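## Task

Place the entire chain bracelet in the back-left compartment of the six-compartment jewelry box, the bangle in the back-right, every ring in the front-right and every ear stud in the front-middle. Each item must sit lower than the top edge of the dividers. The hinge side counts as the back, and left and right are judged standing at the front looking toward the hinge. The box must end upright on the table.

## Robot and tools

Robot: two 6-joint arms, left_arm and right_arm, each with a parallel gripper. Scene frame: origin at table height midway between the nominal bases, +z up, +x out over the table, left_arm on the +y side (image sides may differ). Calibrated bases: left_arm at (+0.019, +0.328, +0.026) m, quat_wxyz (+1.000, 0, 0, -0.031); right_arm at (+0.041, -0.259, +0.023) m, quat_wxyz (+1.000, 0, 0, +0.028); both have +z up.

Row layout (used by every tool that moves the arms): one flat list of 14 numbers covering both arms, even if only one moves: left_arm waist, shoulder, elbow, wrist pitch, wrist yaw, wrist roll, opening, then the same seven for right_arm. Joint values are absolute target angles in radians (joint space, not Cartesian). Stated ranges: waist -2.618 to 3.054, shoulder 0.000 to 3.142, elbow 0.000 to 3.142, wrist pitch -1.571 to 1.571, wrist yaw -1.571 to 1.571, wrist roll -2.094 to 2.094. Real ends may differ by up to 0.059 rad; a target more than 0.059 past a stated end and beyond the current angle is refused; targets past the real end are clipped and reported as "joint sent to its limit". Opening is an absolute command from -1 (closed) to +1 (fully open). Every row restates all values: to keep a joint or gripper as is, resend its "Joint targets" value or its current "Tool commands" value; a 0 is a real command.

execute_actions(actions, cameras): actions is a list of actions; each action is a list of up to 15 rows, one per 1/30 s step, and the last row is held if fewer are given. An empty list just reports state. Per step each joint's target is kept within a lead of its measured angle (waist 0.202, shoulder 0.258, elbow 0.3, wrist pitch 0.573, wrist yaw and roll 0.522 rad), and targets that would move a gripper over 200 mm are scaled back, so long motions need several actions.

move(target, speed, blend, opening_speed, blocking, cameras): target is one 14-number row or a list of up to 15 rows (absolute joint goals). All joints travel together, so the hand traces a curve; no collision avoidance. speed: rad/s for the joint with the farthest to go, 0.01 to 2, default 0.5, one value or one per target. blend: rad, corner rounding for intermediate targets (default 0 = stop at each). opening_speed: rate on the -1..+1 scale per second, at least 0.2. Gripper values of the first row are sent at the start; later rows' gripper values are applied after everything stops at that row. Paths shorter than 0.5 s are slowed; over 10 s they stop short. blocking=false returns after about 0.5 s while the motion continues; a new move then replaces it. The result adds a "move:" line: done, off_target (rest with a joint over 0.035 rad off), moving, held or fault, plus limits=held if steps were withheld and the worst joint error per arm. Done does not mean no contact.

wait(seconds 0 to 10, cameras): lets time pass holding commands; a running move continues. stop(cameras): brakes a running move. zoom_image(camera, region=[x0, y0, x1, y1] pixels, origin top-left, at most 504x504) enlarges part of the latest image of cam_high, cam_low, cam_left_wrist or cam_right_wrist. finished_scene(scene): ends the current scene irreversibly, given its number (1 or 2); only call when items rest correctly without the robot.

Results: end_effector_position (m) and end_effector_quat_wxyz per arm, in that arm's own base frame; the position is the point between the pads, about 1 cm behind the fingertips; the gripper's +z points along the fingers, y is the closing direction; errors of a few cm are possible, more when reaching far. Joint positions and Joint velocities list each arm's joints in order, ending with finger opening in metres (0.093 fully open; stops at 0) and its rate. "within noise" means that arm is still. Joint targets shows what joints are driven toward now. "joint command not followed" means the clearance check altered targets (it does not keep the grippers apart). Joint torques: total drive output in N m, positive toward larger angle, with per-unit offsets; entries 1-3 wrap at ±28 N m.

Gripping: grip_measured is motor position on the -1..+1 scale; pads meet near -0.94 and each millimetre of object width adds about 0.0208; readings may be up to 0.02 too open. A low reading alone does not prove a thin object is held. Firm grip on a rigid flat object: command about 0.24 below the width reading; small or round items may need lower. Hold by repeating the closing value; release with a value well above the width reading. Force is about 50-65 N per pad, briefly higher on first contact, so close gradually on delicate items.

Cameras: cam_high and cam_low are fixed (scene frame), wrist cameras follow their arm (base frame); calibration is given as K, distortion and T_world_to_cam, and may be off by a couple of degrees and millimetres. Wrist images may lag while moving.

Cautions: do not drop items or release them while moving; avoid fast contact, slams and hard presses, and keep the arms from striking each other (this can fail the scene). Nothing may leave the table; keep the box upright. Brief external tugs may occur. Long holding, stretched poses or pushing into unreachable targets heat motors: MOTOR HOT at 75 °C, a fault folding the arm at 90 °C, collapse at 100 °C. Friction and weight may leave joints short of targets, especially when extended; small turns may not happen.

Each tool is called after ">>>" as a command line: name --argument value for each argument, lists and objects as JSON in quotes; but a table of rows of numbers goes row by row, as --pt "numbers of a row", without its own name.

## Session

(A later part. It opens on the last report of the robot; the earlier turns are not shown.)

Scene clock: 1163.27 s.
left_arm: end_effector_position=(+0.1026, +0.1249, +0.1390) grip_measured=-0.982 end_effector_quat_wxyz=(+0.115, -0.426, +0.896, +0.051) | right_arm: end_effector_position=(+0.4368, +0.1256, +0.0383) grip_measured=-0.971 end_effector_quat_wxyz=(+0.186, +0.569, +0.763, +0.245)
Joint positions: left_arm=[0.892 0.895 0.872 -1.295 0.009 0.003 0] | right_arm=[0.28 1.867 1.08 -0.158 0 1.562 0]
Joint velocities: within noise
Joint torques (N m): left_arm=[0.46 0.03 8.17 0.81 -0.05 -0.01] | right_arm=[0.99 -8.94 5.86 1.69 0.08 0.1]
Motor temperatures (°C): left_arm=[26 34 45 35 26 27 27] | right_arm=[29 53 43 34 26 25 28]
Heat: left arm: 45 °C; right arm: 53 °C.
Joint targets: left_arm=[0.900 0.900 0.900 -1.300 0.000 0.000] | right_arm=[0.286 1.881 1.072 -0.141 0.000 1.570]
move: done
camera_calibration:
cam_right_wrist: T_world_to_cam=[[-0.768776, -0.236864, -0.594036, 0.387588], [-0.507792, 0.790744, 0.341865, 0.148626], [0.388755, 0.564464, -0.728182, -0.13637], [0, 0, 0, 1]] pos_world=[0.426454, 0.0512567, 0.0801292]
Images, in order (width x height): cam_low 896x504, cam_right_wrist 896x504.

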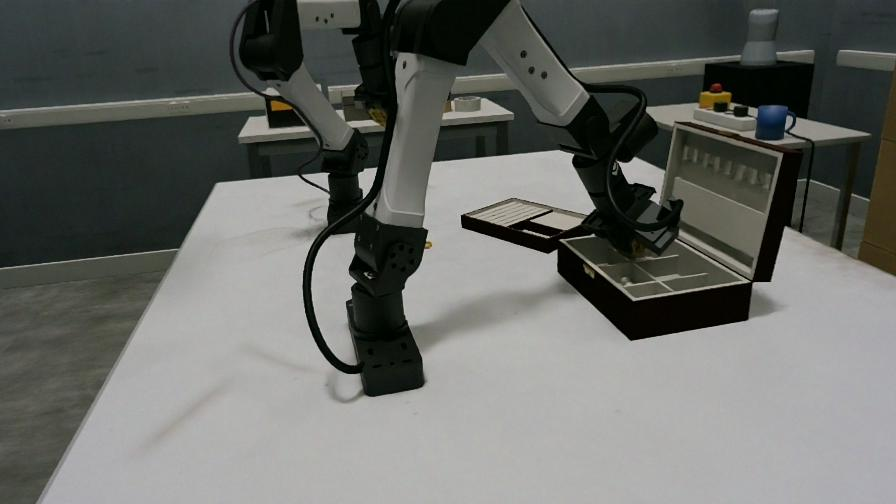

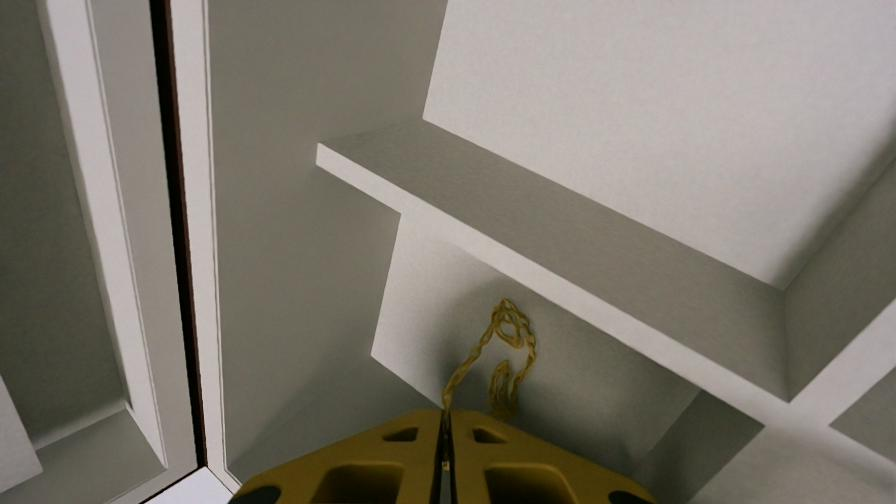

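>>> move --pt "0.9 0.9 0.9 -1.3 0 0 -1 0.286 1.8808 1.0723 -0.1415 0 1.57 -0.7" --pt "0.9 0.9 0.9 -1.3 0 0 -1 0.286 1.7704 1.2279 -0.4075 0 1.57 -0.7" --pt "0.9 0.9 0.9 -1.3 0 0 -1 0.28 1.7111 1.4403 -0.6792 0 1.57 -0.7" --pt "0.9 0.9 0.9 -1.3 0 0 -1 0 1.65 1.7 -1.5 0 1.57 -0.4" --speed '[0.3,0.3,0.4,0.7]' --cameras '["cam_high","cam_right_wrist"]'

Scene clock: 1200.93 s.
left_arm: end_effector_position=(+0.1026, +0.1249, +0.1390) grip_measured=-0.982 end_effector_quat_wxyz=(+0.115, -0.426, +0.896, +0.051) | right_arm: end_effector_position=(+0.3142, +0.0009, +0.1969) grip_measured=-0.402 end_effector_quat_wxyz=(+0.034, +0.702, +0.710, +0.034)
Joint positions: left_arm=[0.892 0.895 0.872 -1.295 0.009 0.003 0] | right_arm=[0.003 1.672 1.68 -1.484 0 1.562 0.026]
Joint velocities: within noise
Joint torques (N m): left_arm=[0.46 0.05 8.17 0.8 -0.04 -0.01] | right_arm=[0.27 -10.09 8.24 0.31 0.09 0.13]
Motor temperatures (°C): left_arm=[26 34 45 35 26 27 27] | right_arm=[29 54 43 34 26 25 28]
Heat: left arm: 45 °C; right arm: 54 °C.
Joint targets: left_arm=[0.900 0.900 0.900 -1.300 0.000 0.000] | right_arm=[0.000 1.650 1.700 -1.500 0.000 1.570]
move: done
camera_calibration:
cam_right_wrist: T_world_to_cam=[[-0.994239, -0.0178317, -0.105691, 0.33252], [-0.0619842, 0.900113, 0.431224, -0.0269542], [0.0874445, 0.435291, -0.896033, 0.225037], [0, 0, 0, 1]] pos_world=[0.309255, -0.0677654, 0.248408]
Images, in order (width x height): cam_high 896x504, cam_right_wrist 896x504.

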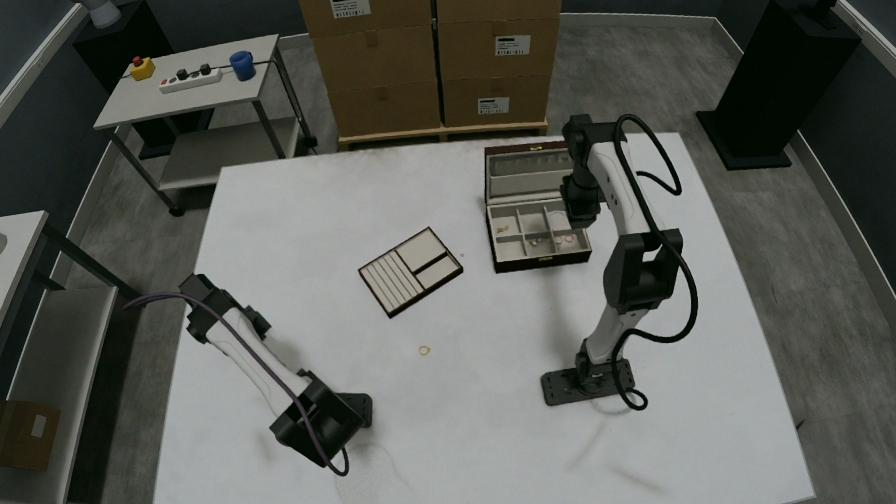

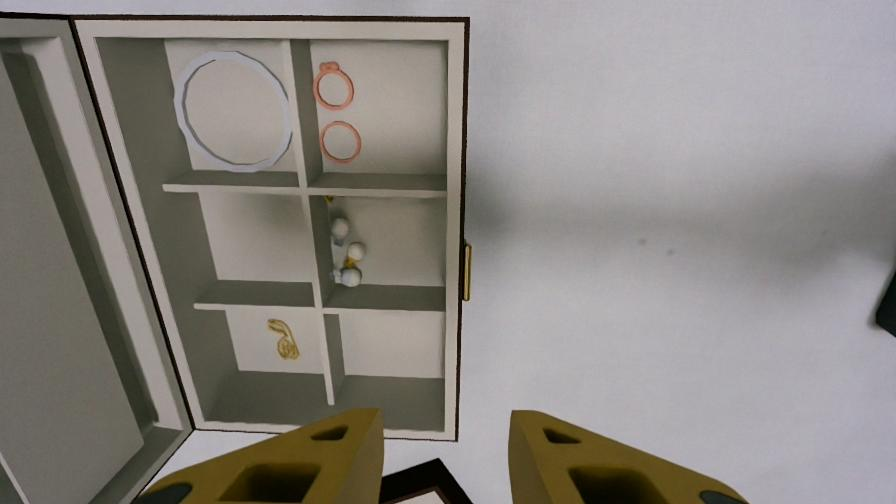

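>>> move --target '[0.9,0.9,0.9,-1.3,0,0,-1,1.158,1.952,1.648,-1.266,0,1.57,0]' --speed 0.8 --cameras '["cam_right_wrist"]'

Scene clock: 1211.73 s.
left_arm: end_effector_position=(+0.1026, +0.1249, +0.1390) grip_measured=-0.982 end_effector_quat_wxyz=(+0.115, -0.426, +0.896, +0.051) | right_arm: end_effector_position=(+0.1457, +0.3377, +0.1055) grip_measured=-0.002 end_effector_quat_wxyz=(+0.000, +0.198, +0.980, +0.001)
Joint positions: left_arm=[0.892 0.895 0.872 -1.295 0.009 0.003 0] | right_arm=[1.163 1.941 1.655 -1.283 -0.001 1.562 0.045]
Joint velocities: within noise
Joint torques (N m): left_arm=[0.46 0.05 8.17 0.8 -0.05 -0.01] | right_arm=[0.02 -9.68 5.74 0.44 0.09 0.14]
Motor temperatures (°C): left_arm=[26 34 45 35 26 27 27] | right_arm=[29 55 43 33 26 25 28]
Heat: left arm: 45 °C; right arm: 55 °C.
Joint targets: left_arm=[0.900 0.900 0.900 -1.300 0.000 0.000] | right_arm=[1.158 1.952 1.648 -1.266 0.000 1.570]
move: done
camera_calibration:
cam_right_wrist: T_world_to_cam=[[-0.38248, -0.92389, -0.0116866, 0.368281], [-0.833619, 0.339599, 0.435606, 0.0000490208], [-0.398483, 0.176353, -0.900062, 0.169928], [0, 0, 0, 1]] pos_world=[0.208614, 0.310267, 0.157228]
Images, in order (width x height): cam_right_wrist 896x504.

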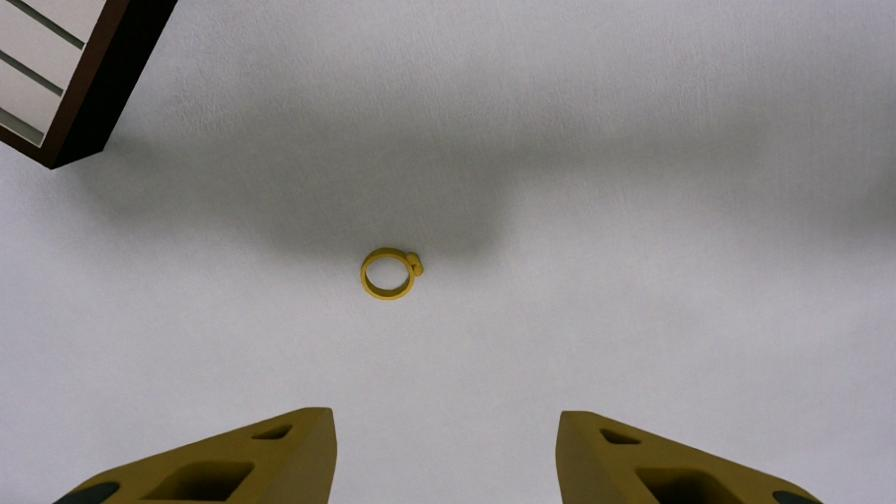

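>>> move --pt "0.9 0.9 0.9 -1.3 0 0 -1 1.246 2.0969 1.577 -1.0508 0 1.57 0" --speed 0.5 --cameras '["cam_right_wrist"]'

>>> move --pt "0.9 0.9 0.9 -1.3 0 0 -1 1.246 2.1556 1.4852 -0.8996 0 1.57 0" --speed 0.15 --cameras '["cam_right_wrist"]'

Scene clock: 1226.73 s.
left_arm: end_effector_position=(+0.1026, +0.1249, +0.1390) grip_measured=-0.982 end_effector_quat_wxyz=(+0.115, -0.426, +0.896, +0.051) | right_arm: end_effector_position=(+0.1250, +0.3721, +0.0331) grip_measured=-0.002 end_effector_quat_wxyz=(-0.001, +0.157, +0.988, -0.003)
Joint positions: left_arm=[0.892 0.895 0.872 -1.295 0.009 0.003 0] | right_arm=[1.246 2.09 1.581 -1.068 -0.001 1.562 0.045]
Joint velocities: within noise
Joint torques (N m): left_arm=[0.46 0.03 8.16 0.81 -0.05 0] | right_arm=[0.46 -11.23 5.75 0.44 0.1 0.14]
Motor temperatures (°C): left_arm=[26 34 45 35 26 27 27] | right_arm=[29 56 42 32 26 25 28]
Heat: left arm: 45 °C; right arm: 56 °C.
Joint targets: left_arm=[0.900 0.900 0.900 -1.300 0.000 0.000] | right_arm=[1.246 2.097 1.577 -1.051 0.000 1.570]
move: done
camera_calibration:
cam_right_wrist: T_world_to_cam=[[-0.304434, -0.952526, -0.00367684, 0.391931], [-0.857834, 0.272488, 0.435742, 0.0306757], [-0.414054, 0.135809, -0.900064, 0.1075], [0, 0, 0, 1]] pos_world=[0.190143, 0.350367, 0.084831]
Images, in order (width x height): cam_right_wrist 896x504.

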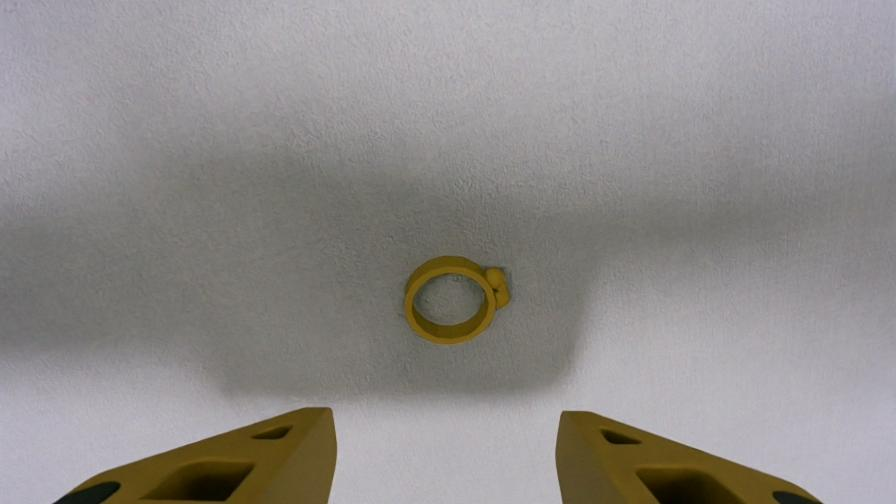

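Scene clock: 1228.00 s.
left_arm: end_effector_position=(+0.1026, +0.1249, +0.1390) grip_measured=-0.982 end_effector_quat_wxyz=(+0.115, -0.426, +0.896, +0.051) | right_arm: end_effector_position=(+0.1256, +0.3739, +0.0007) grip_measured=-0.002 end_effector_quat_wxyz=(+0.000, +0.157, +0.988, +0.001)
Joint positions: left_arm=[0.892 0.895 0.872 -1.295 0.009 0.003 0] | right_arm=[1.246 2.129 1.506 -0.945 -0.001 1.562 0.045]
Joint velocities: within noise
Joint torques (N m): left_arm=[0.46 0.05 8.17 0.81 -0.04 -0.01] | right_arm=[0.46 -9.43 3.97 0.75 0.1 0.13]
Motor temperatures (°C): left_arm=[26 34 45 35 26 27 27] | right_arm=[29 56 42 32 26 25 28]
Heat: left arm: 45 °C; right arm: 56 °C.
Joint targets: left_arm=[0.900 0.900 0.900 -1.300 0.000 0.000] | right_arm=[1.246 2.156 1.485 -0.900 0.000 1.570]
move: off_target (right_arm); right_arm: the wrist pitch is farthest, 0.045 rad from its target
camera_calibration:
cam_right_wrist: T_world_to_cam=[[-0.30441, -0.952455, -0.0128309, 0.39364], [-0.859106, 0.268707, 0.435584, 0.0464052], [-0.411426, 0.143619, -0.900057, 0.0750731], [0, 0, 0, 1]] pos_world=[0.190582, 0.351673, 0.0524074]
Images, in order (width x height): cam_right_wrist 896x504.

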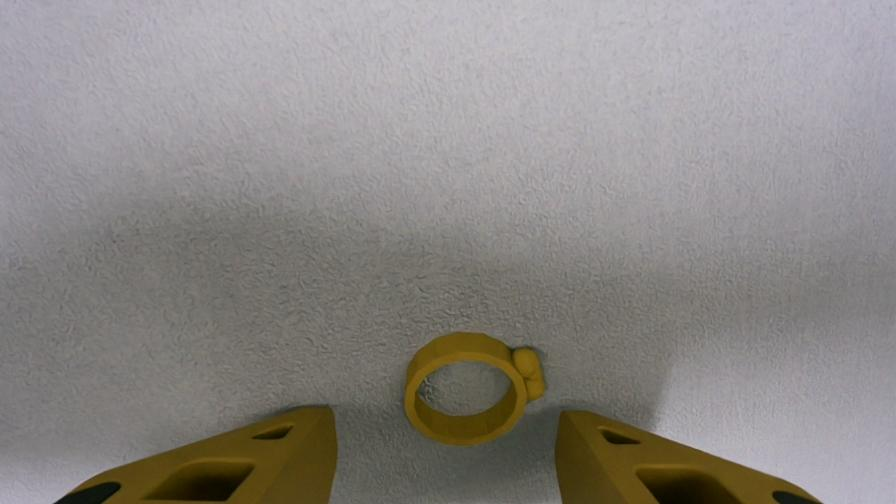

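>>> move --target '[0.9,0.9,0.9,-1.3,0,0,-1,1.246,2.1556,1.4852,-0.8996,0,1.57,-0.9]' --opening_speed 1 --cameras '[]'

>>> move --pt "0.9 0.9 0.9 -1.3 0 0 -1 1.246 2.0969 1.577 -1.0508 0 1.57 -0.9" --pt "0.9 0.9 0.9 -1.3 0 0 -1 1.2 1.952 1.648 -1.266 0 1.57 -0.9" --speed 0.4 --blend 0.1 --cameras '["cam_right_wrist"]'

Scene clock: 1240.00 s.
left_arm: end_effector_position=(+0.1026, +0.1249, +0.1390) grip_measured=-0.982 end_effector_quat_wxyz=(+0.115, -0.426, +0.896, +0.051) | right_arm: end_effector_position=(+0.1293, +0.3850, +0.0004) grip_measured=-0.898 end_effector_quat_wxyz=(+0.004, +0.157, +0.987, +0.026)
Joint positions: left_arm=[0.892 0.895 0.872 -1.295 0.009 0.003 0] | right_arm=[1.246 2.129 1.503 -0.893 -0.001 1.562 0.002]
Joint velocities: within noise
Joint torques (N m): left_arm=[0.46 0.05 8.16 0.81 -0.04 -0.01] | right_arm=[0.47 -9.54 4.29 0.32 0.1 0.13]
Motor temperatures (°C): left_arm=[26 34 46 35 26 27 27] | right_arm=[29 54 42 32 26 25 27]
Heat: left arm: 46 °C; right arm: 54 °C.
Joint targets: left_arm=[0.900 0.900 0.900 -1.300 0.000 0.000] | right_arm=[1.246 2.156 1.485 -0.899 0.000 1.570]
move: done
No camera images: "cameras" was empty.

Scene clock: 1241.60 s.
left_arm: end_effector_position=(+0.1026, +0.1249, +0.1390) grip_measured=-0.982 end_effector_quat_wxyz=(+0.115, -0.426, +0.896, +0.051) | right_arm: end_effector_position=(+0.1321, +0.3451, +0.0877) grip_measured=-0.898 end_effector_quat_wxyz=(-0.003, +0.178, +0.984, -0.011)
Joint positions: left_arm=[0.892 0.895 0.872 -1.295 0.009 0.003 0] | right_arm=[1.205 1.976 1.632 -1.249 -0.001 1.562 0.002]
Joint velocities: within noise
Joint torques (N m): left_arm=[0.46 0.05 8.16 0.8 -0.04 -0.01] | right_arm=[0.09 -13.19 7.83 0.04 0.1 0.14]
Motor temperatures (°C): left_arm=[26 34 46 35 26 27 27] | right_arm=[29 55 42 32 26 25 27]
Heat: left arm: 46 °C; right arm: 55 °C.
Joint targets: left_arm=[0.900 0.900 0.900 -1.300 0.000 0.000] | right_arm=[1.200 1.952 1.648 -1.266 0.000 1.570]
move: done; blend cut to 0.0756 rad at target 1
camera_calibration:
cam_right_wrist: T_world_to_cam=[[-0.343745, -0.938992, 0.0115802, 0.367787], [-0.843385, 0.314121, 0.435925, 0.00410028], [-0.412967, 0.14008, -0.899909, 0.161544], [0, 0, 0, 1]] pos_world=[0.196595, 0.321432, 0.139328]
Images, in order (width x height): cam_right_wrist 896x504.

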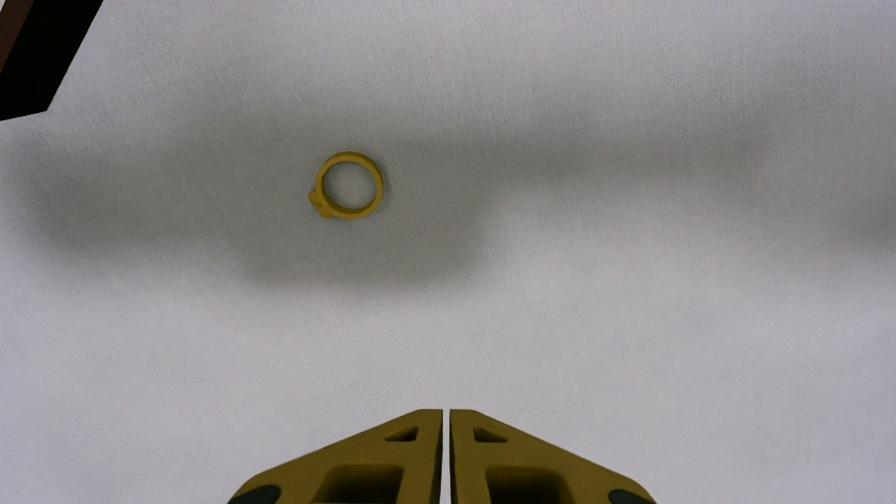

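>>> move --pt "0.9 0.9 0.9 -1.3 0 0 -1 1.156 2.126 1.6224 -1.0664 0 1.57 0" --speed 0.4 --cameras '["cam_right_wrist"]'

>>> move --pt "0.9 0.9 0.9 -1.3 0 0 -1 1.156 2.1825 1.5292 -0.9167 0 1.57 0" --speed 0.15 --cameras '["cam_right_wrist"]'

Scene clock: 1259.03 s.
left_arm: end_effector_position=(+0.1026, +0.1249, +0.1390) grip_measured=-0.982 end_effector_quat_wxyz=(+0.115, -0.426, +0.896, +0.051) | right_arm: end_effector_position=(+0.1598, +0.3678, +0.0345) grip_measured=-0.002 end_effector_quat_wxyz=(-0.001, +0.200, +0.980, -0.001)
Joint positions: left_arm=[0.892 0.895 0.872 -1.295 0.009 0.003 0] | right_arm=[1.16 2.117 1.628 -1.084 -0.001 1.562 0.045]
Joint velocities: within noise
Joint torques (N m): left_arm=[0.46 0.05 8.17 0.81 -0.05 0] | right_arm=[0.1 -11.26 5.68 0.42 0.1 0.13]
Motor temperatures (°C): left_arm=[26 33 46 34 26 27 27] | right_arm=[29 61 42 32 26 25 27]
Heat: left arm: 46 °C; right arm: 61 °C.
Joint targets: left_arm=[0.900 0.900 0.900 -1.300 0.000 0.000] | right_arm=[1.156 2.126 1.622 -1.066 0.000 1.570]
move: done
camera_calibration:
cam_right_wrist: T_world_to_cam=[[-0.384959, -0.922897, -0.00825393, 0.400572], [-0.832112, 0.343195, 0.435668, 0.0310222], [-0.399243, 0.174583, -0.90007, 0.107085], [0, 0, 0, 1]] pos_world=[0.222771, 0.340345, 0.0861752]
Images, in order (width x height): cam_right_wrist 896x504.

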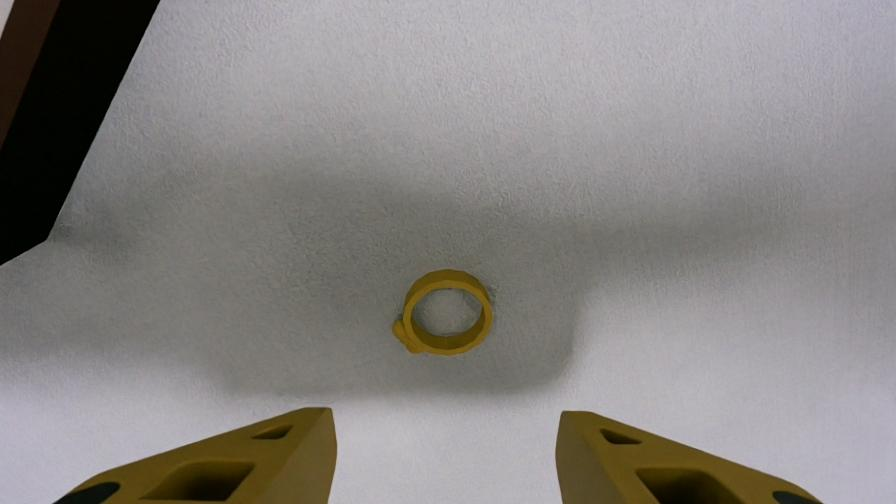

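Scene clock: 1260.27 s.
left_arm: end_effector_position=(+0.1026, +0.1249, +0.1390) grip_measured=-0.982 end_effector_quat_wxyz=(+0.115, -0.426, +0.896, +0.051) | right_arm: end_effector_position=(+0.1602, +0.3687, +0.0010) grip_measured=-0.002 end_effector_quat_wxyz=(+0.000, +0.200, +0.980, +0.001)
Joint positions: left_arm=[0.892 0.895 0.872 -1.295 0.009 0.003 0] | right_arm=[1.16 2.156 1.55 -0.963 -0.001 1.562 0.045]
Joint velocities: within noise
Joint torques (N m): left_arm=[0.46 0.05 8.16 0.81 -0.04 -0.01] | right_arm=[0.1 -9.72 3.97 0.75 0.09 0.14]
Motor temperatures (°C): left_arm=[26 33 46 34 26 27 27] | right_arm=[29 61 42 32 26 25 27]
Heat: left arm: 46 °C; right arm: 61 °C.
Joint targets: left_arm=[0.900 0.900 0.900 -1.300 0.000 0.000] | right_arm=[1.156 2.182 1.529 -0.917 0.000 1.570]
move: off_target (right_arm); right_arm: the wrist pitch is farthest, 0.046 rad from its target
camera_calibration:
cam_right_wrist: T_world_to_cam=[[-0.38494, -0.922852, -0.0128309, 0.401189], [-0.832908, 0.341366, 0.435584, 0.0464174], [-0.3976, 0.178361, -0.900057, 0.0753112], [0, 0, 0, 1]] pos_world=[0.223039, 0.34096, 0.0527133]
Images, in order (width x height): cam_right_wrist 896x504.

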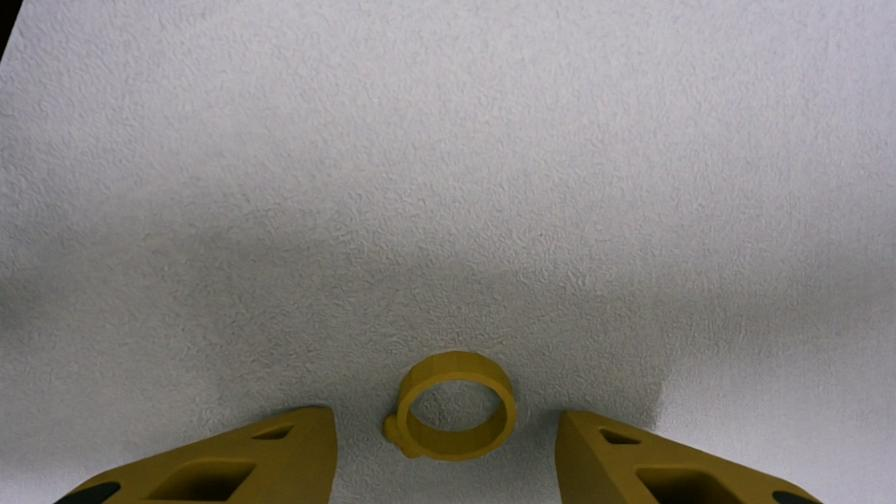

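>>> move --pt "0.9 0.9 0.9 -1.3 0 0 -1 1.146 2.126 1.6224 -1.0664 0 1.57 0" --pt "0.9 0.9 0.9 -1.3 0 0 -1 1.142 2.1825 1.5292 -0.9167 0 1.57 0" --speed 0.2 --cameras '["cam_right_wrist"]'

>>> move --target '[0.9,0.9,0.9,-1.3,0,0,-1,1.142,2.1825,1.5292,-0.9167,0,1.57,-0.85]' --opening_speed 1 --cameras '["cam_right_wrist"]'

Scene clock: 1276.27 s.
left_arm: end_effector_position=(+0.1026, +0.1249, +0.1390) grip_measured=-0.982 end_effector_quat_wxyz=(+0.115, -0.426, +0.896, +0.051) | right_arm: end_effector_position=(+0.1638, +0.3654, +0.0010) grip_measured=-0.002 end_effector_quat_wxyz=(-0.001, +0.205, +0.979, -0.002)
Joint positions: left_arm=[0.892 0.895 0.872 -1.295 0.009 0.003 0] | right_arm=[1.149 2.156 1.55 -0.969 -0.001 1.562 0.045]
Joint velocities: within noise
Joint torques (N m): left_arm=[0.46 0.05 8.16 0.8 -0.05 -0.01] | right_arm=[-0.1 -9.73 3.93 0.81 0.1 0.14]
Motor temperatures (°C): left_arm=[26 33 46 34 26 27 27] | right_arm=[29 59 41 32 26 25 27]
Heat: left arm: 46 °C; right arm: 59 °C.
Joint targets: left_arm=[0.900 0.900 0.900 -1.300 0.000 0.000] | right_arm=[1.142 2.182 1.529 -0.917 0.000 1.570]
move: off_target (right_arm); right_arm: the wrist pitch is farthest, 0.053 rad from its target
camera_calibration:
cam_right_wrist: T_world_to_cam=[[-0.395502, -0.918446, -0.0059654, 0.399627], [-0.827722, 0.353605, 0.435706, 0.0452127], [-0.398063, 0.17726, -0.900069, 0.0777449], [0, 0, 0, 1]] pos_world=[0.226424, 0.337267, 0.0526603]
Images, in order (width x height): cam_right_wrist 896x504.

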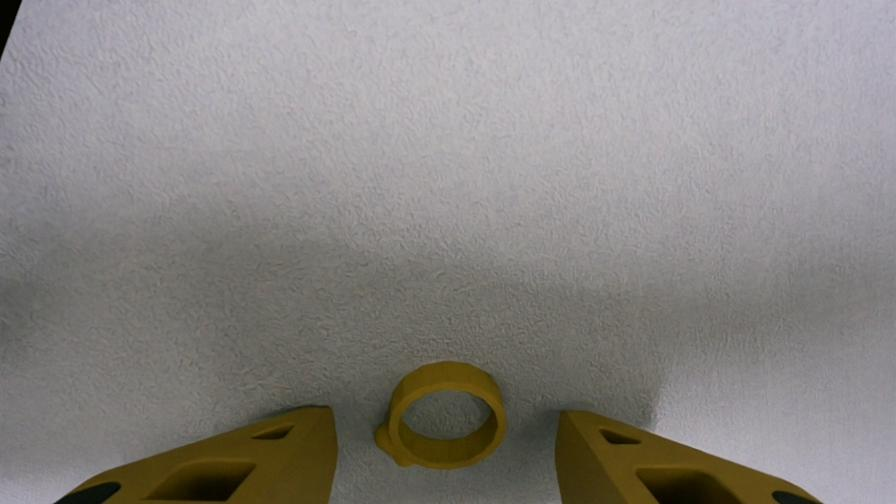

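Scene clock: 1277.57 s.
left_arm: end_effector_position=(+0.1026, +0.1249, +0.1390) grip_measured=-0.982 end_effector_quat_wxyz=(+0.115, -0.426, +0.896, +0.051) | right_arm: end_effector_position=(+0.1677, +0.3741, +0.0007) grip_measured=-0.594 end_effector_quat_wxyz=(+0.003, +0.205, +0.979, +0.018)
Joint positions: left_arm=[0.892 0.895 0.872 -1.295 0.009 0.003 0] | right_arm=[1.149 2.156 1.549 -0.927 -0.001 1.562 0.017]
Joint velocities: within noise
Joint torques (N m): left_arm=[0.44 0.05 8.16 0.81 -0.04 0] | right_arm=[-0.12 -9.81 4.21 0.46 0.1 0.13]
Motor temperatures (°C): left_arm=[26 33 46 34 26 27 27] | right_arm=[29 59 41 32 26 25 27]
Heat: left arm: 46 °C; right arm: 59 °C.
Joint targets: left_arm=[0.900 0.900 0.900 -1.300 0.000 0.000] | right_arm=[1.142 2.182 1.529 -0.917 0.000 1.570]
move: done
camera_calibration:
cam_right_wrist: T_world_to_cam=[[-0.395076, -0.917496, -0.0459995, 0.40876], [-0.83486, 0.337699, 0.434705, 0.0526446], [-0.383306, 0.210145, -0.899397, 0.0627141], [0, 0, 0, 1]] pos_world=[0.229481, 0.344079, 0.0523228]
Images, in order (width x height): cam_right_wrist 896x504.

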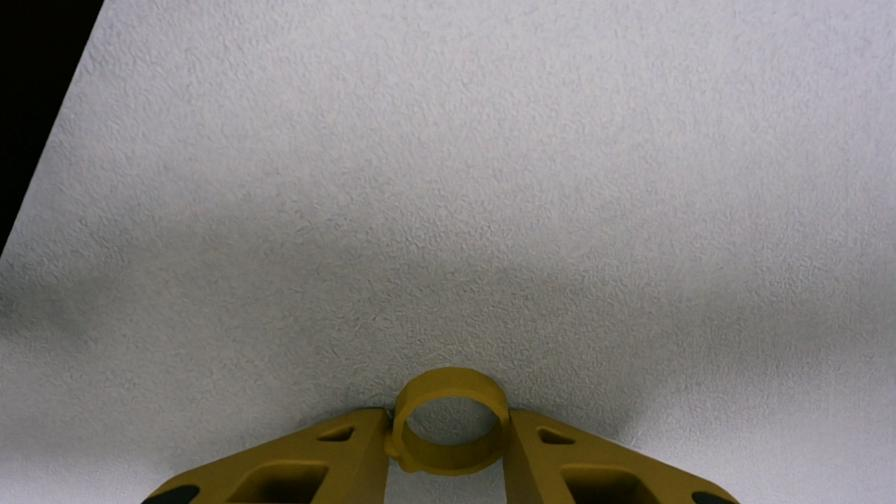

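>>> move --pt "0.9 0.9 0.9 -1.3 0 0 -1 1.142 2.087 1.8444 -1.3274 0 1.57 -0.85" --pt "0.9 0.9 0.9 -1.3 0 0 -1 -0.058 1.8937 1.648 -1.3243 0 1.57 -0.85" --speed '[0.4,0.7]' --cameras '["cam_right_wrist"]'

>>> move --pt "0.9 0.9 0.9 -1.3 0 0 -1 -0.058 1.9615 1.355 -0.9635 0 1.57 -0.85" --speed 0.3 --cameras '["cam_right_wrist"]'

Scene clock: 1294.87 s.
left_arm: end_effector_position=(+0.1026, +0.1249, +0.1390) grip_measured=-0.982 end_effector_quat_wxyz=(+0.115, -0.426, +0.896, +0.051) | right_arm: end_effector_position=(+0.3612, -0.0228, +0.1111) grip_measured=-0.613 end_effector_quat_wxyz=(-0.003, +0.726, +0.688, -0.003)
Joint positions: left_arm=[0.892 0.895 0.872 -1.295 0.009 0.003 0] | right_arm=[-0.063 1.926 1.656 -1.309 0 1.562 0.016]
Joint velocities: within noise
Joint torques (N m): left_arm=[0.44 0.06 8.16 0.81 -0.05 -0.01] | right_arm=[0.91 -13.63 5.57 0.09 0.09 0.13]
Motor temperatures (°C): left_arm=[26 33 46 34 26 27 27] | right_arm=[29 59 41 31 26 25 28]
Heat: left arm: 46 °C; right arm: 59 °C.
Joint targets: left_arm=[0.900 0.900 0.900 -1.300 0.000 0.000] | right_arm=[-0.058 1.894 1.648 -1.324 0.000 1.570]
move: done
camera_calibration:
cam_right_wrist: T_world_to_cam=[[-0.998858, 0.0477442, -0.0017523, 0.361345], [0.0422354, 0.899565, 0.43474, -0.00376487], [0.0223326, 0.43417, -0.900554, 0.178306], [0, 0, 0, 1]] pos_world=[0.35711, -0.0912804, 0.162844]
Images, in order (width x height): cam_right_wrist 896x504.

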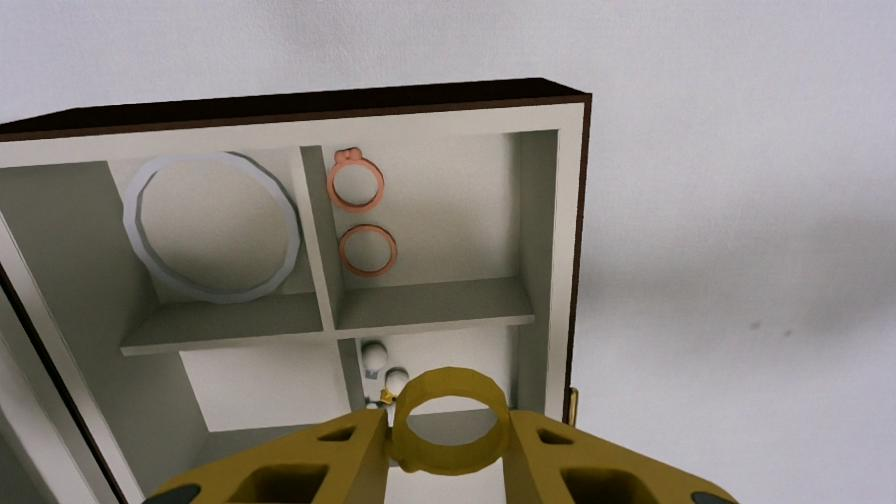

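Scene clock: 1296.67 s.
left_arm: end_effector_position=(+0.1026, +0.1249, +0.1390) grip_measured=-0.982 end_effector_quat_wxyz=(+0.115, -0.426, +0.896, +0.051) | right_arm: end_effector_position=(+0.3588, -0.0226, +0.0350) grip_measured=-0.613 end_effector_quat_wxyz=(+0.008, +0.726, +0.688, +0.008)
Joint positions: left_arm=[0.892 0.895 0.872 -1.295 0.009 0.003 0] | right_arm=[-0.063 1.941 1.368 -0.975 0 1.562 0.016]
Joint velocities: within noise
Joint torques (N m): left_arm=[0.46 0.03 8.17 0.81 -0.05 0] | right_arm=[0.91 -8.44 4.9 0.37 0.09 0.14]
Motor temperatures (°C): left_arm=[26 33 46 34 26 27 27] | right_arm=[29 59 41 31 26 25 28]
Heat: left arm: 46 °C; right arm: 59 °C.
Joint targets: left_arm=[0.900 0.900 0.900 -1.300 0.000 0.000] | right_arm=[-0.058 1.962 1.355 -0.964 0.000 1.570]
move: done
camera_calibration:
cam_right_wrist: T_world_to_cam=[[-0.998303, 0.0477091, -0.0334049, 0.359776], [0.0285073, 0.90043, 0.434065, 0.0342585], [0.0507876, 0.432376, -0.900262, 0.0994919], [0, 0, 0, 1]] pos_world=[0.353135, -0.0910299, 0.0867166]
Images, in order (width x height): cam_right_wrist 896x504.

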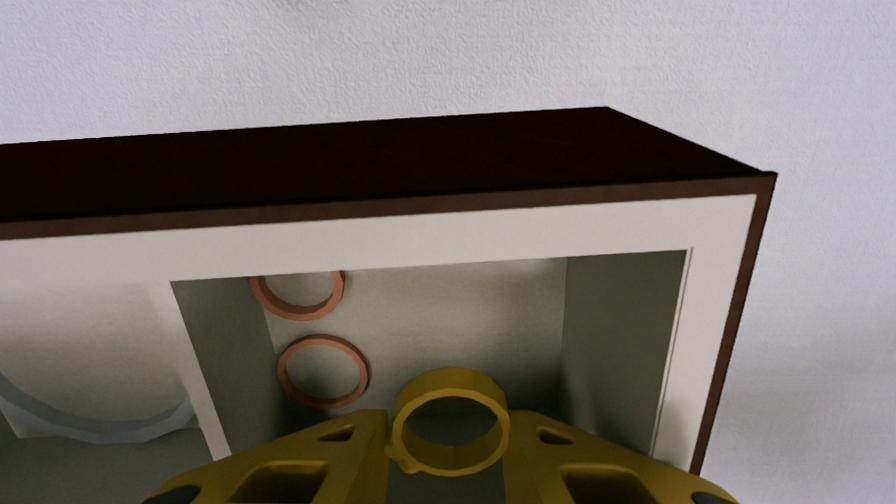

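>>> move --pt "0.9 0.9 0.9 -1.3 0 0 -1 -0.058 1.9799 1.3261 -0.9162 0 1.57 -0.85" --pt "0.9 0.9 0.9 -1.3 0 0 -1 -0.058 1.9799 1.3261 -0.9162 0 1.57 -0.4" --pt "0.9 0.9 0.9 -1.3 0 0 -1 -0.058 1.8937 1.648 -1.3243 0 1.57 -0.4" --pt "0.9 0.9 0.9 -1.3 0 0 -1 0 1.65 1.7 -1.5 0 1.57 -0.4" --speed '[0.2,0.3,0.4,0.6]' --cameras '["cam_right_wrist"]' --opening_speed 1

Scene clock: 1309.73 s.
left_arm: end_effector_position=(+0.1026, +0.1249, +0.1390) grip_measured=-0.982 end_effector_quat_wxyz=(+0.115, -0.426, +0.896, +0.051) | right_arm: end_effector_position=(+0.3142, -0.0011, +0.2057) grip_measured=-0.402 end_effector_quat_wxyz=(+0.045, +0.704, +0.707, +0.045)
Joint positions: left_arm=[0.892 0.895 0.872 -1.295 0.009 0.003 0] | right_arm=[-0.003 1.651 1.69 -1.483 0 1.562 0.026]
Joint velocities: within noise
Joint torques (N m): left_arm=[0.46 0.05 8.17 0.81 -0.04 0] | right_arm=[0.8 -7.9 7.35 0.36 0.09 0.13]
Motor temperatures (°C): left_arm=[26 33 46 34 26 27 27] | right_arm=[29 58 41 31 26 25 28]
Heat: left arm: 46 °C; right arm: 58 °C.
Joint targets: left_arm=[0.900 0.900 0.900 -1.300 0.000 0.000] | right_arm=[0.000 1.650 1.700 -1.500 0.000 1.570]
move: done
camera_calibration:
cam_right_wrist: T_world_to_cam=[[-0.990538, -0.01178, -0.136731, 0.338651], [-0.0699028, 0.900687, 0.428808, -0.0259667], [0.1181, 0.434309, -0.892988, 0.2235], [0, 0, 0, 1]] pos_world=[0.307236, -0.0696907, 0.257021]
Images, in order (width x height): cam_right_wrist 896x504.

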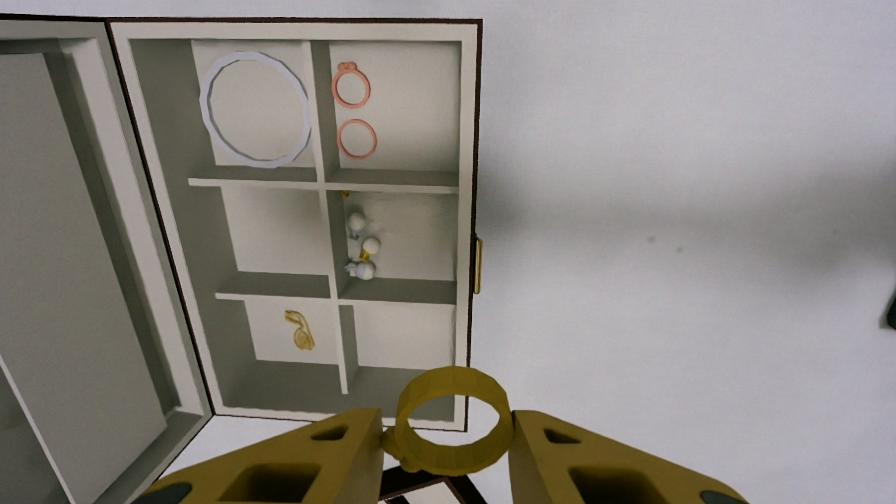

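>>> move --pt "0.9 0.9 0.9 -1.3 0 0 -1 0 1.65 1.7 -1.5 0 1.57 -0.8" --pt "0.9 0.9 0.9 -1.3 0 0 -1 -0.058 1.8937 1.648 -1.3243 0 1.57 -0.8" --pt "0.9 0.9 0.9 -1.3 0 0 -1 -0.058 1.9799 1.3261 -0.9162 0 1.57 -0.8" --pt "0.9 0.9 0.9 -1.3 0 0 -1 -0.058 1.9799 1.3261 -0.9162 0 1.57 -0.1" --pt "0.9 0.9 0.9 -1.3 0 0 -1 -0.058 1.8937 1.648 -1.3243 0 1.57 -0.1" --pt "0.9 0.9 0.9 -1.3 0 0 -1 0 1.65 1.7 -1.5 0 1.57 -0.1" --speed '[0.6,0.6,0.35,0.3,0.4,0.6]' --cameras '["cam_right_wrist"]' --opening_speed 1

Scene clock: 1324.67 s.
left_arm: end_effector_position=(+0.1026, +0.1249, +0.1390) grip_measured=-0.982 end_effector_quat_wxyz=(+0.115, -0.426, +0.896, +0.051) | right_arm: end_effector_position=(+0.3143, -0.0007, +0.2058) grip_measured=-0.102 end_effector_quat_wxyz=(+0.045, +0.703, +0.709, +0.045)
Joint positions: left_arm=[0.892 0.895 0.872 -1.295 0.009 0.003 0] | right_arm=[-0.003 1.65 1.69 -1.483 -0.001 1.559 0.04]
Joint velocities: within noise
Joint torques (N m): left_arm=[0.46 0.05 8.16 0.81 -0.04 -0.01] | right_arm=[0.77 -7.86 7.36 0.41 0.1 0.16]
Motor temperatures (°C): left_arm=[26 33 46 34 26 27 27] | right_arm=[29 56 42 31 26 25 28]
Heat: left arm: 46 °C; right arm: 56 °C.
Joint targets: left_arm=[0.900 0.900 0.900 -1.300 0.000 0.000] | right_arm=[0.000 1.650 1.700 -1.500 0.000 1.570]
move: done
camera_calibration:
cam_right_wrist: T_world_to_cam=[[-0.990384, -0.0151938, -0.137507, 0.338838], [-0.0734759, 0.899946, 0.429765, -0.0254297], [0.117219, 0.435736, -0.892409, 0.223599], [0, 0, 0, 1]] pos_world=[0.307502, -0.0693964, 0.257063]
Images, in order (width x height): cam_right_wrist 896x504.

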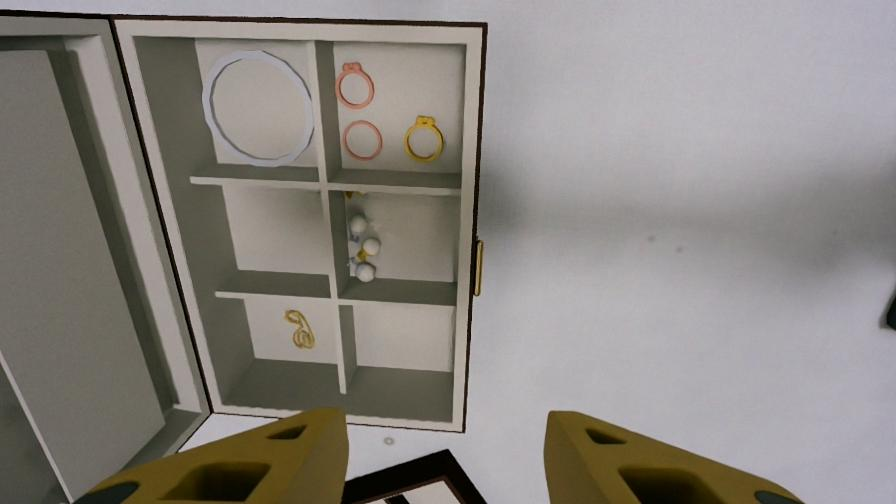

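>>> zoom_image --camera "cam_right_wrist" --region '[340, 420, 440, 460]'

>>> zoom_image --camera "cam_right_wrist" --region '[600, 200, 740, 280]'

>>> zoom_image --camera "cam_high" --region '[440, 200, 600, 290]'

>>> zoom_image --camera "cam_right_wrist" --region '[330, 180, 430, 290]'

Scaled by 5.040 from the camera's 896x504 image, which has a finer 1280x720 frame.

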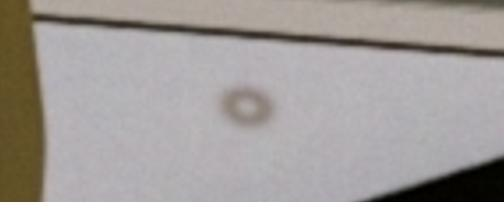

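Scaled by 3.600 from the camera's 896x504 image, which has a finer 1280x720 frame.

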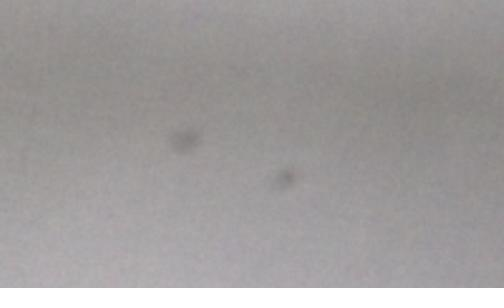

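This scene's latest camera images include none from cam_high. They are from: cam_right_wrist. cam_high's image comes with the result of a call that names it in "cameras".

Scaled by 4.582 from the camera's 896x504 image, which has a finer 1280x720 frame.

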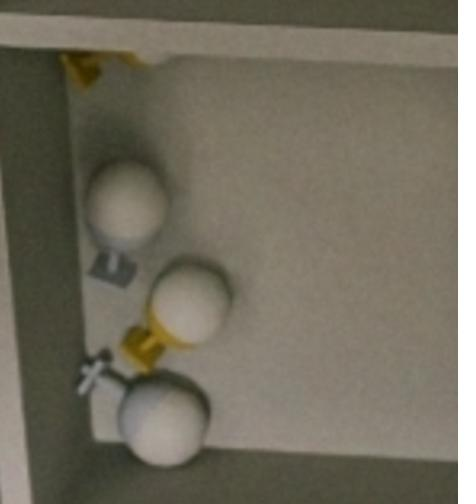

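>>> move --target '[0.9,0.9,0.9,-1.3,0,0,-1,0,0.95,1.0,-1.3,0,1.57,-0.1]' --speed 0.8 --cameras '["cam_high"]'

>>> zoom_image --camera "cam_high" --region '[340, 180, 620, 370]'

Scene clock: 1341.07 s.
left_arm: end_effector_position=(+0.1026, +0.1249, +0.1390) grip_measured=-0.982 end_effector_quat_wxyz=(+0.115, -0.426, +0.896, +0.051) | right_arm: end_effector_position=(+0.1823, -0.0003, +0.1712) grip_measured=-0.102 end_effector_quat_wxyz=(+0.109, +0.696, +0.702, +0.109)
Joint positions: left_arm=[0.892 0.895 0.872 -1.295 0.009 0.003 0] | right_arm=[-0.003 0.953 1.008 -1.317 -0.001 1.559 0.04]
Joint velocities: within noise
Joint torques (N m): left_arm=[0.46 0.05 8.16 0.81 -0.04 -0.01] | right_arm=[0.76 -1.58 5.91 1.11 0.1 0.14]
Motor temperatures (°C): left_arm=[26 33 46 34 26 27 27] | right_arm=[29 55 43 31 26 25 28]
Heat: left arm: 46 °C; right arm: 55 °C.
Joint targets: left_arm=[0.900 0.900 0.900 -1.300 0.000 0.000] | right_arm=[0.000 0.950 1.000 -1.300 0.000 1.570]
move: done
Images, in order (width x height): cam_high 896x504.

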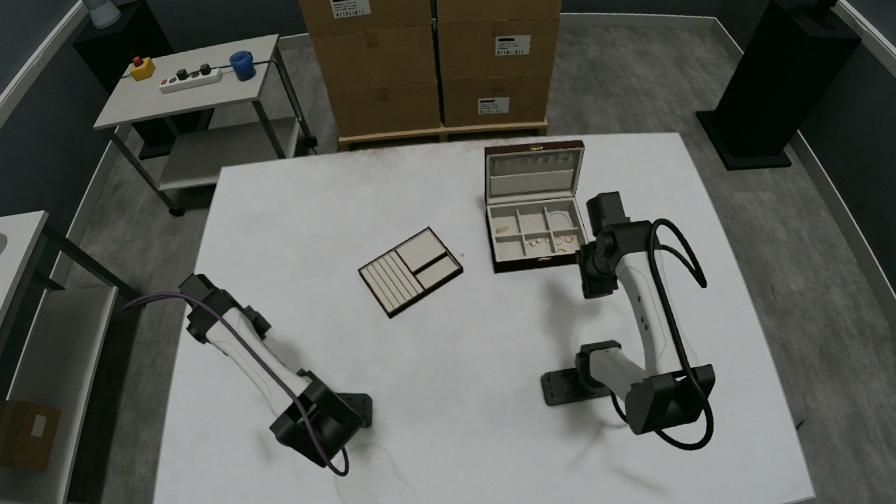

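Scaled by 1.800 from the camera's 896x504 image, which has a finer 1280x720 frame.

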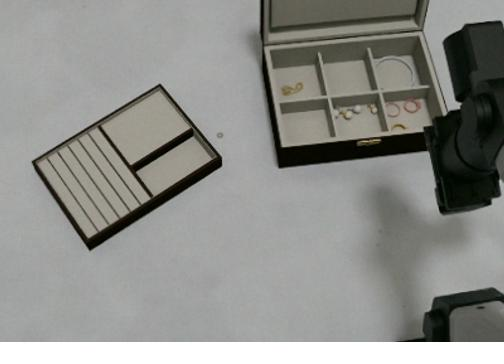

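>>> finished_scene --scene 1

The scene is finished: the task was done.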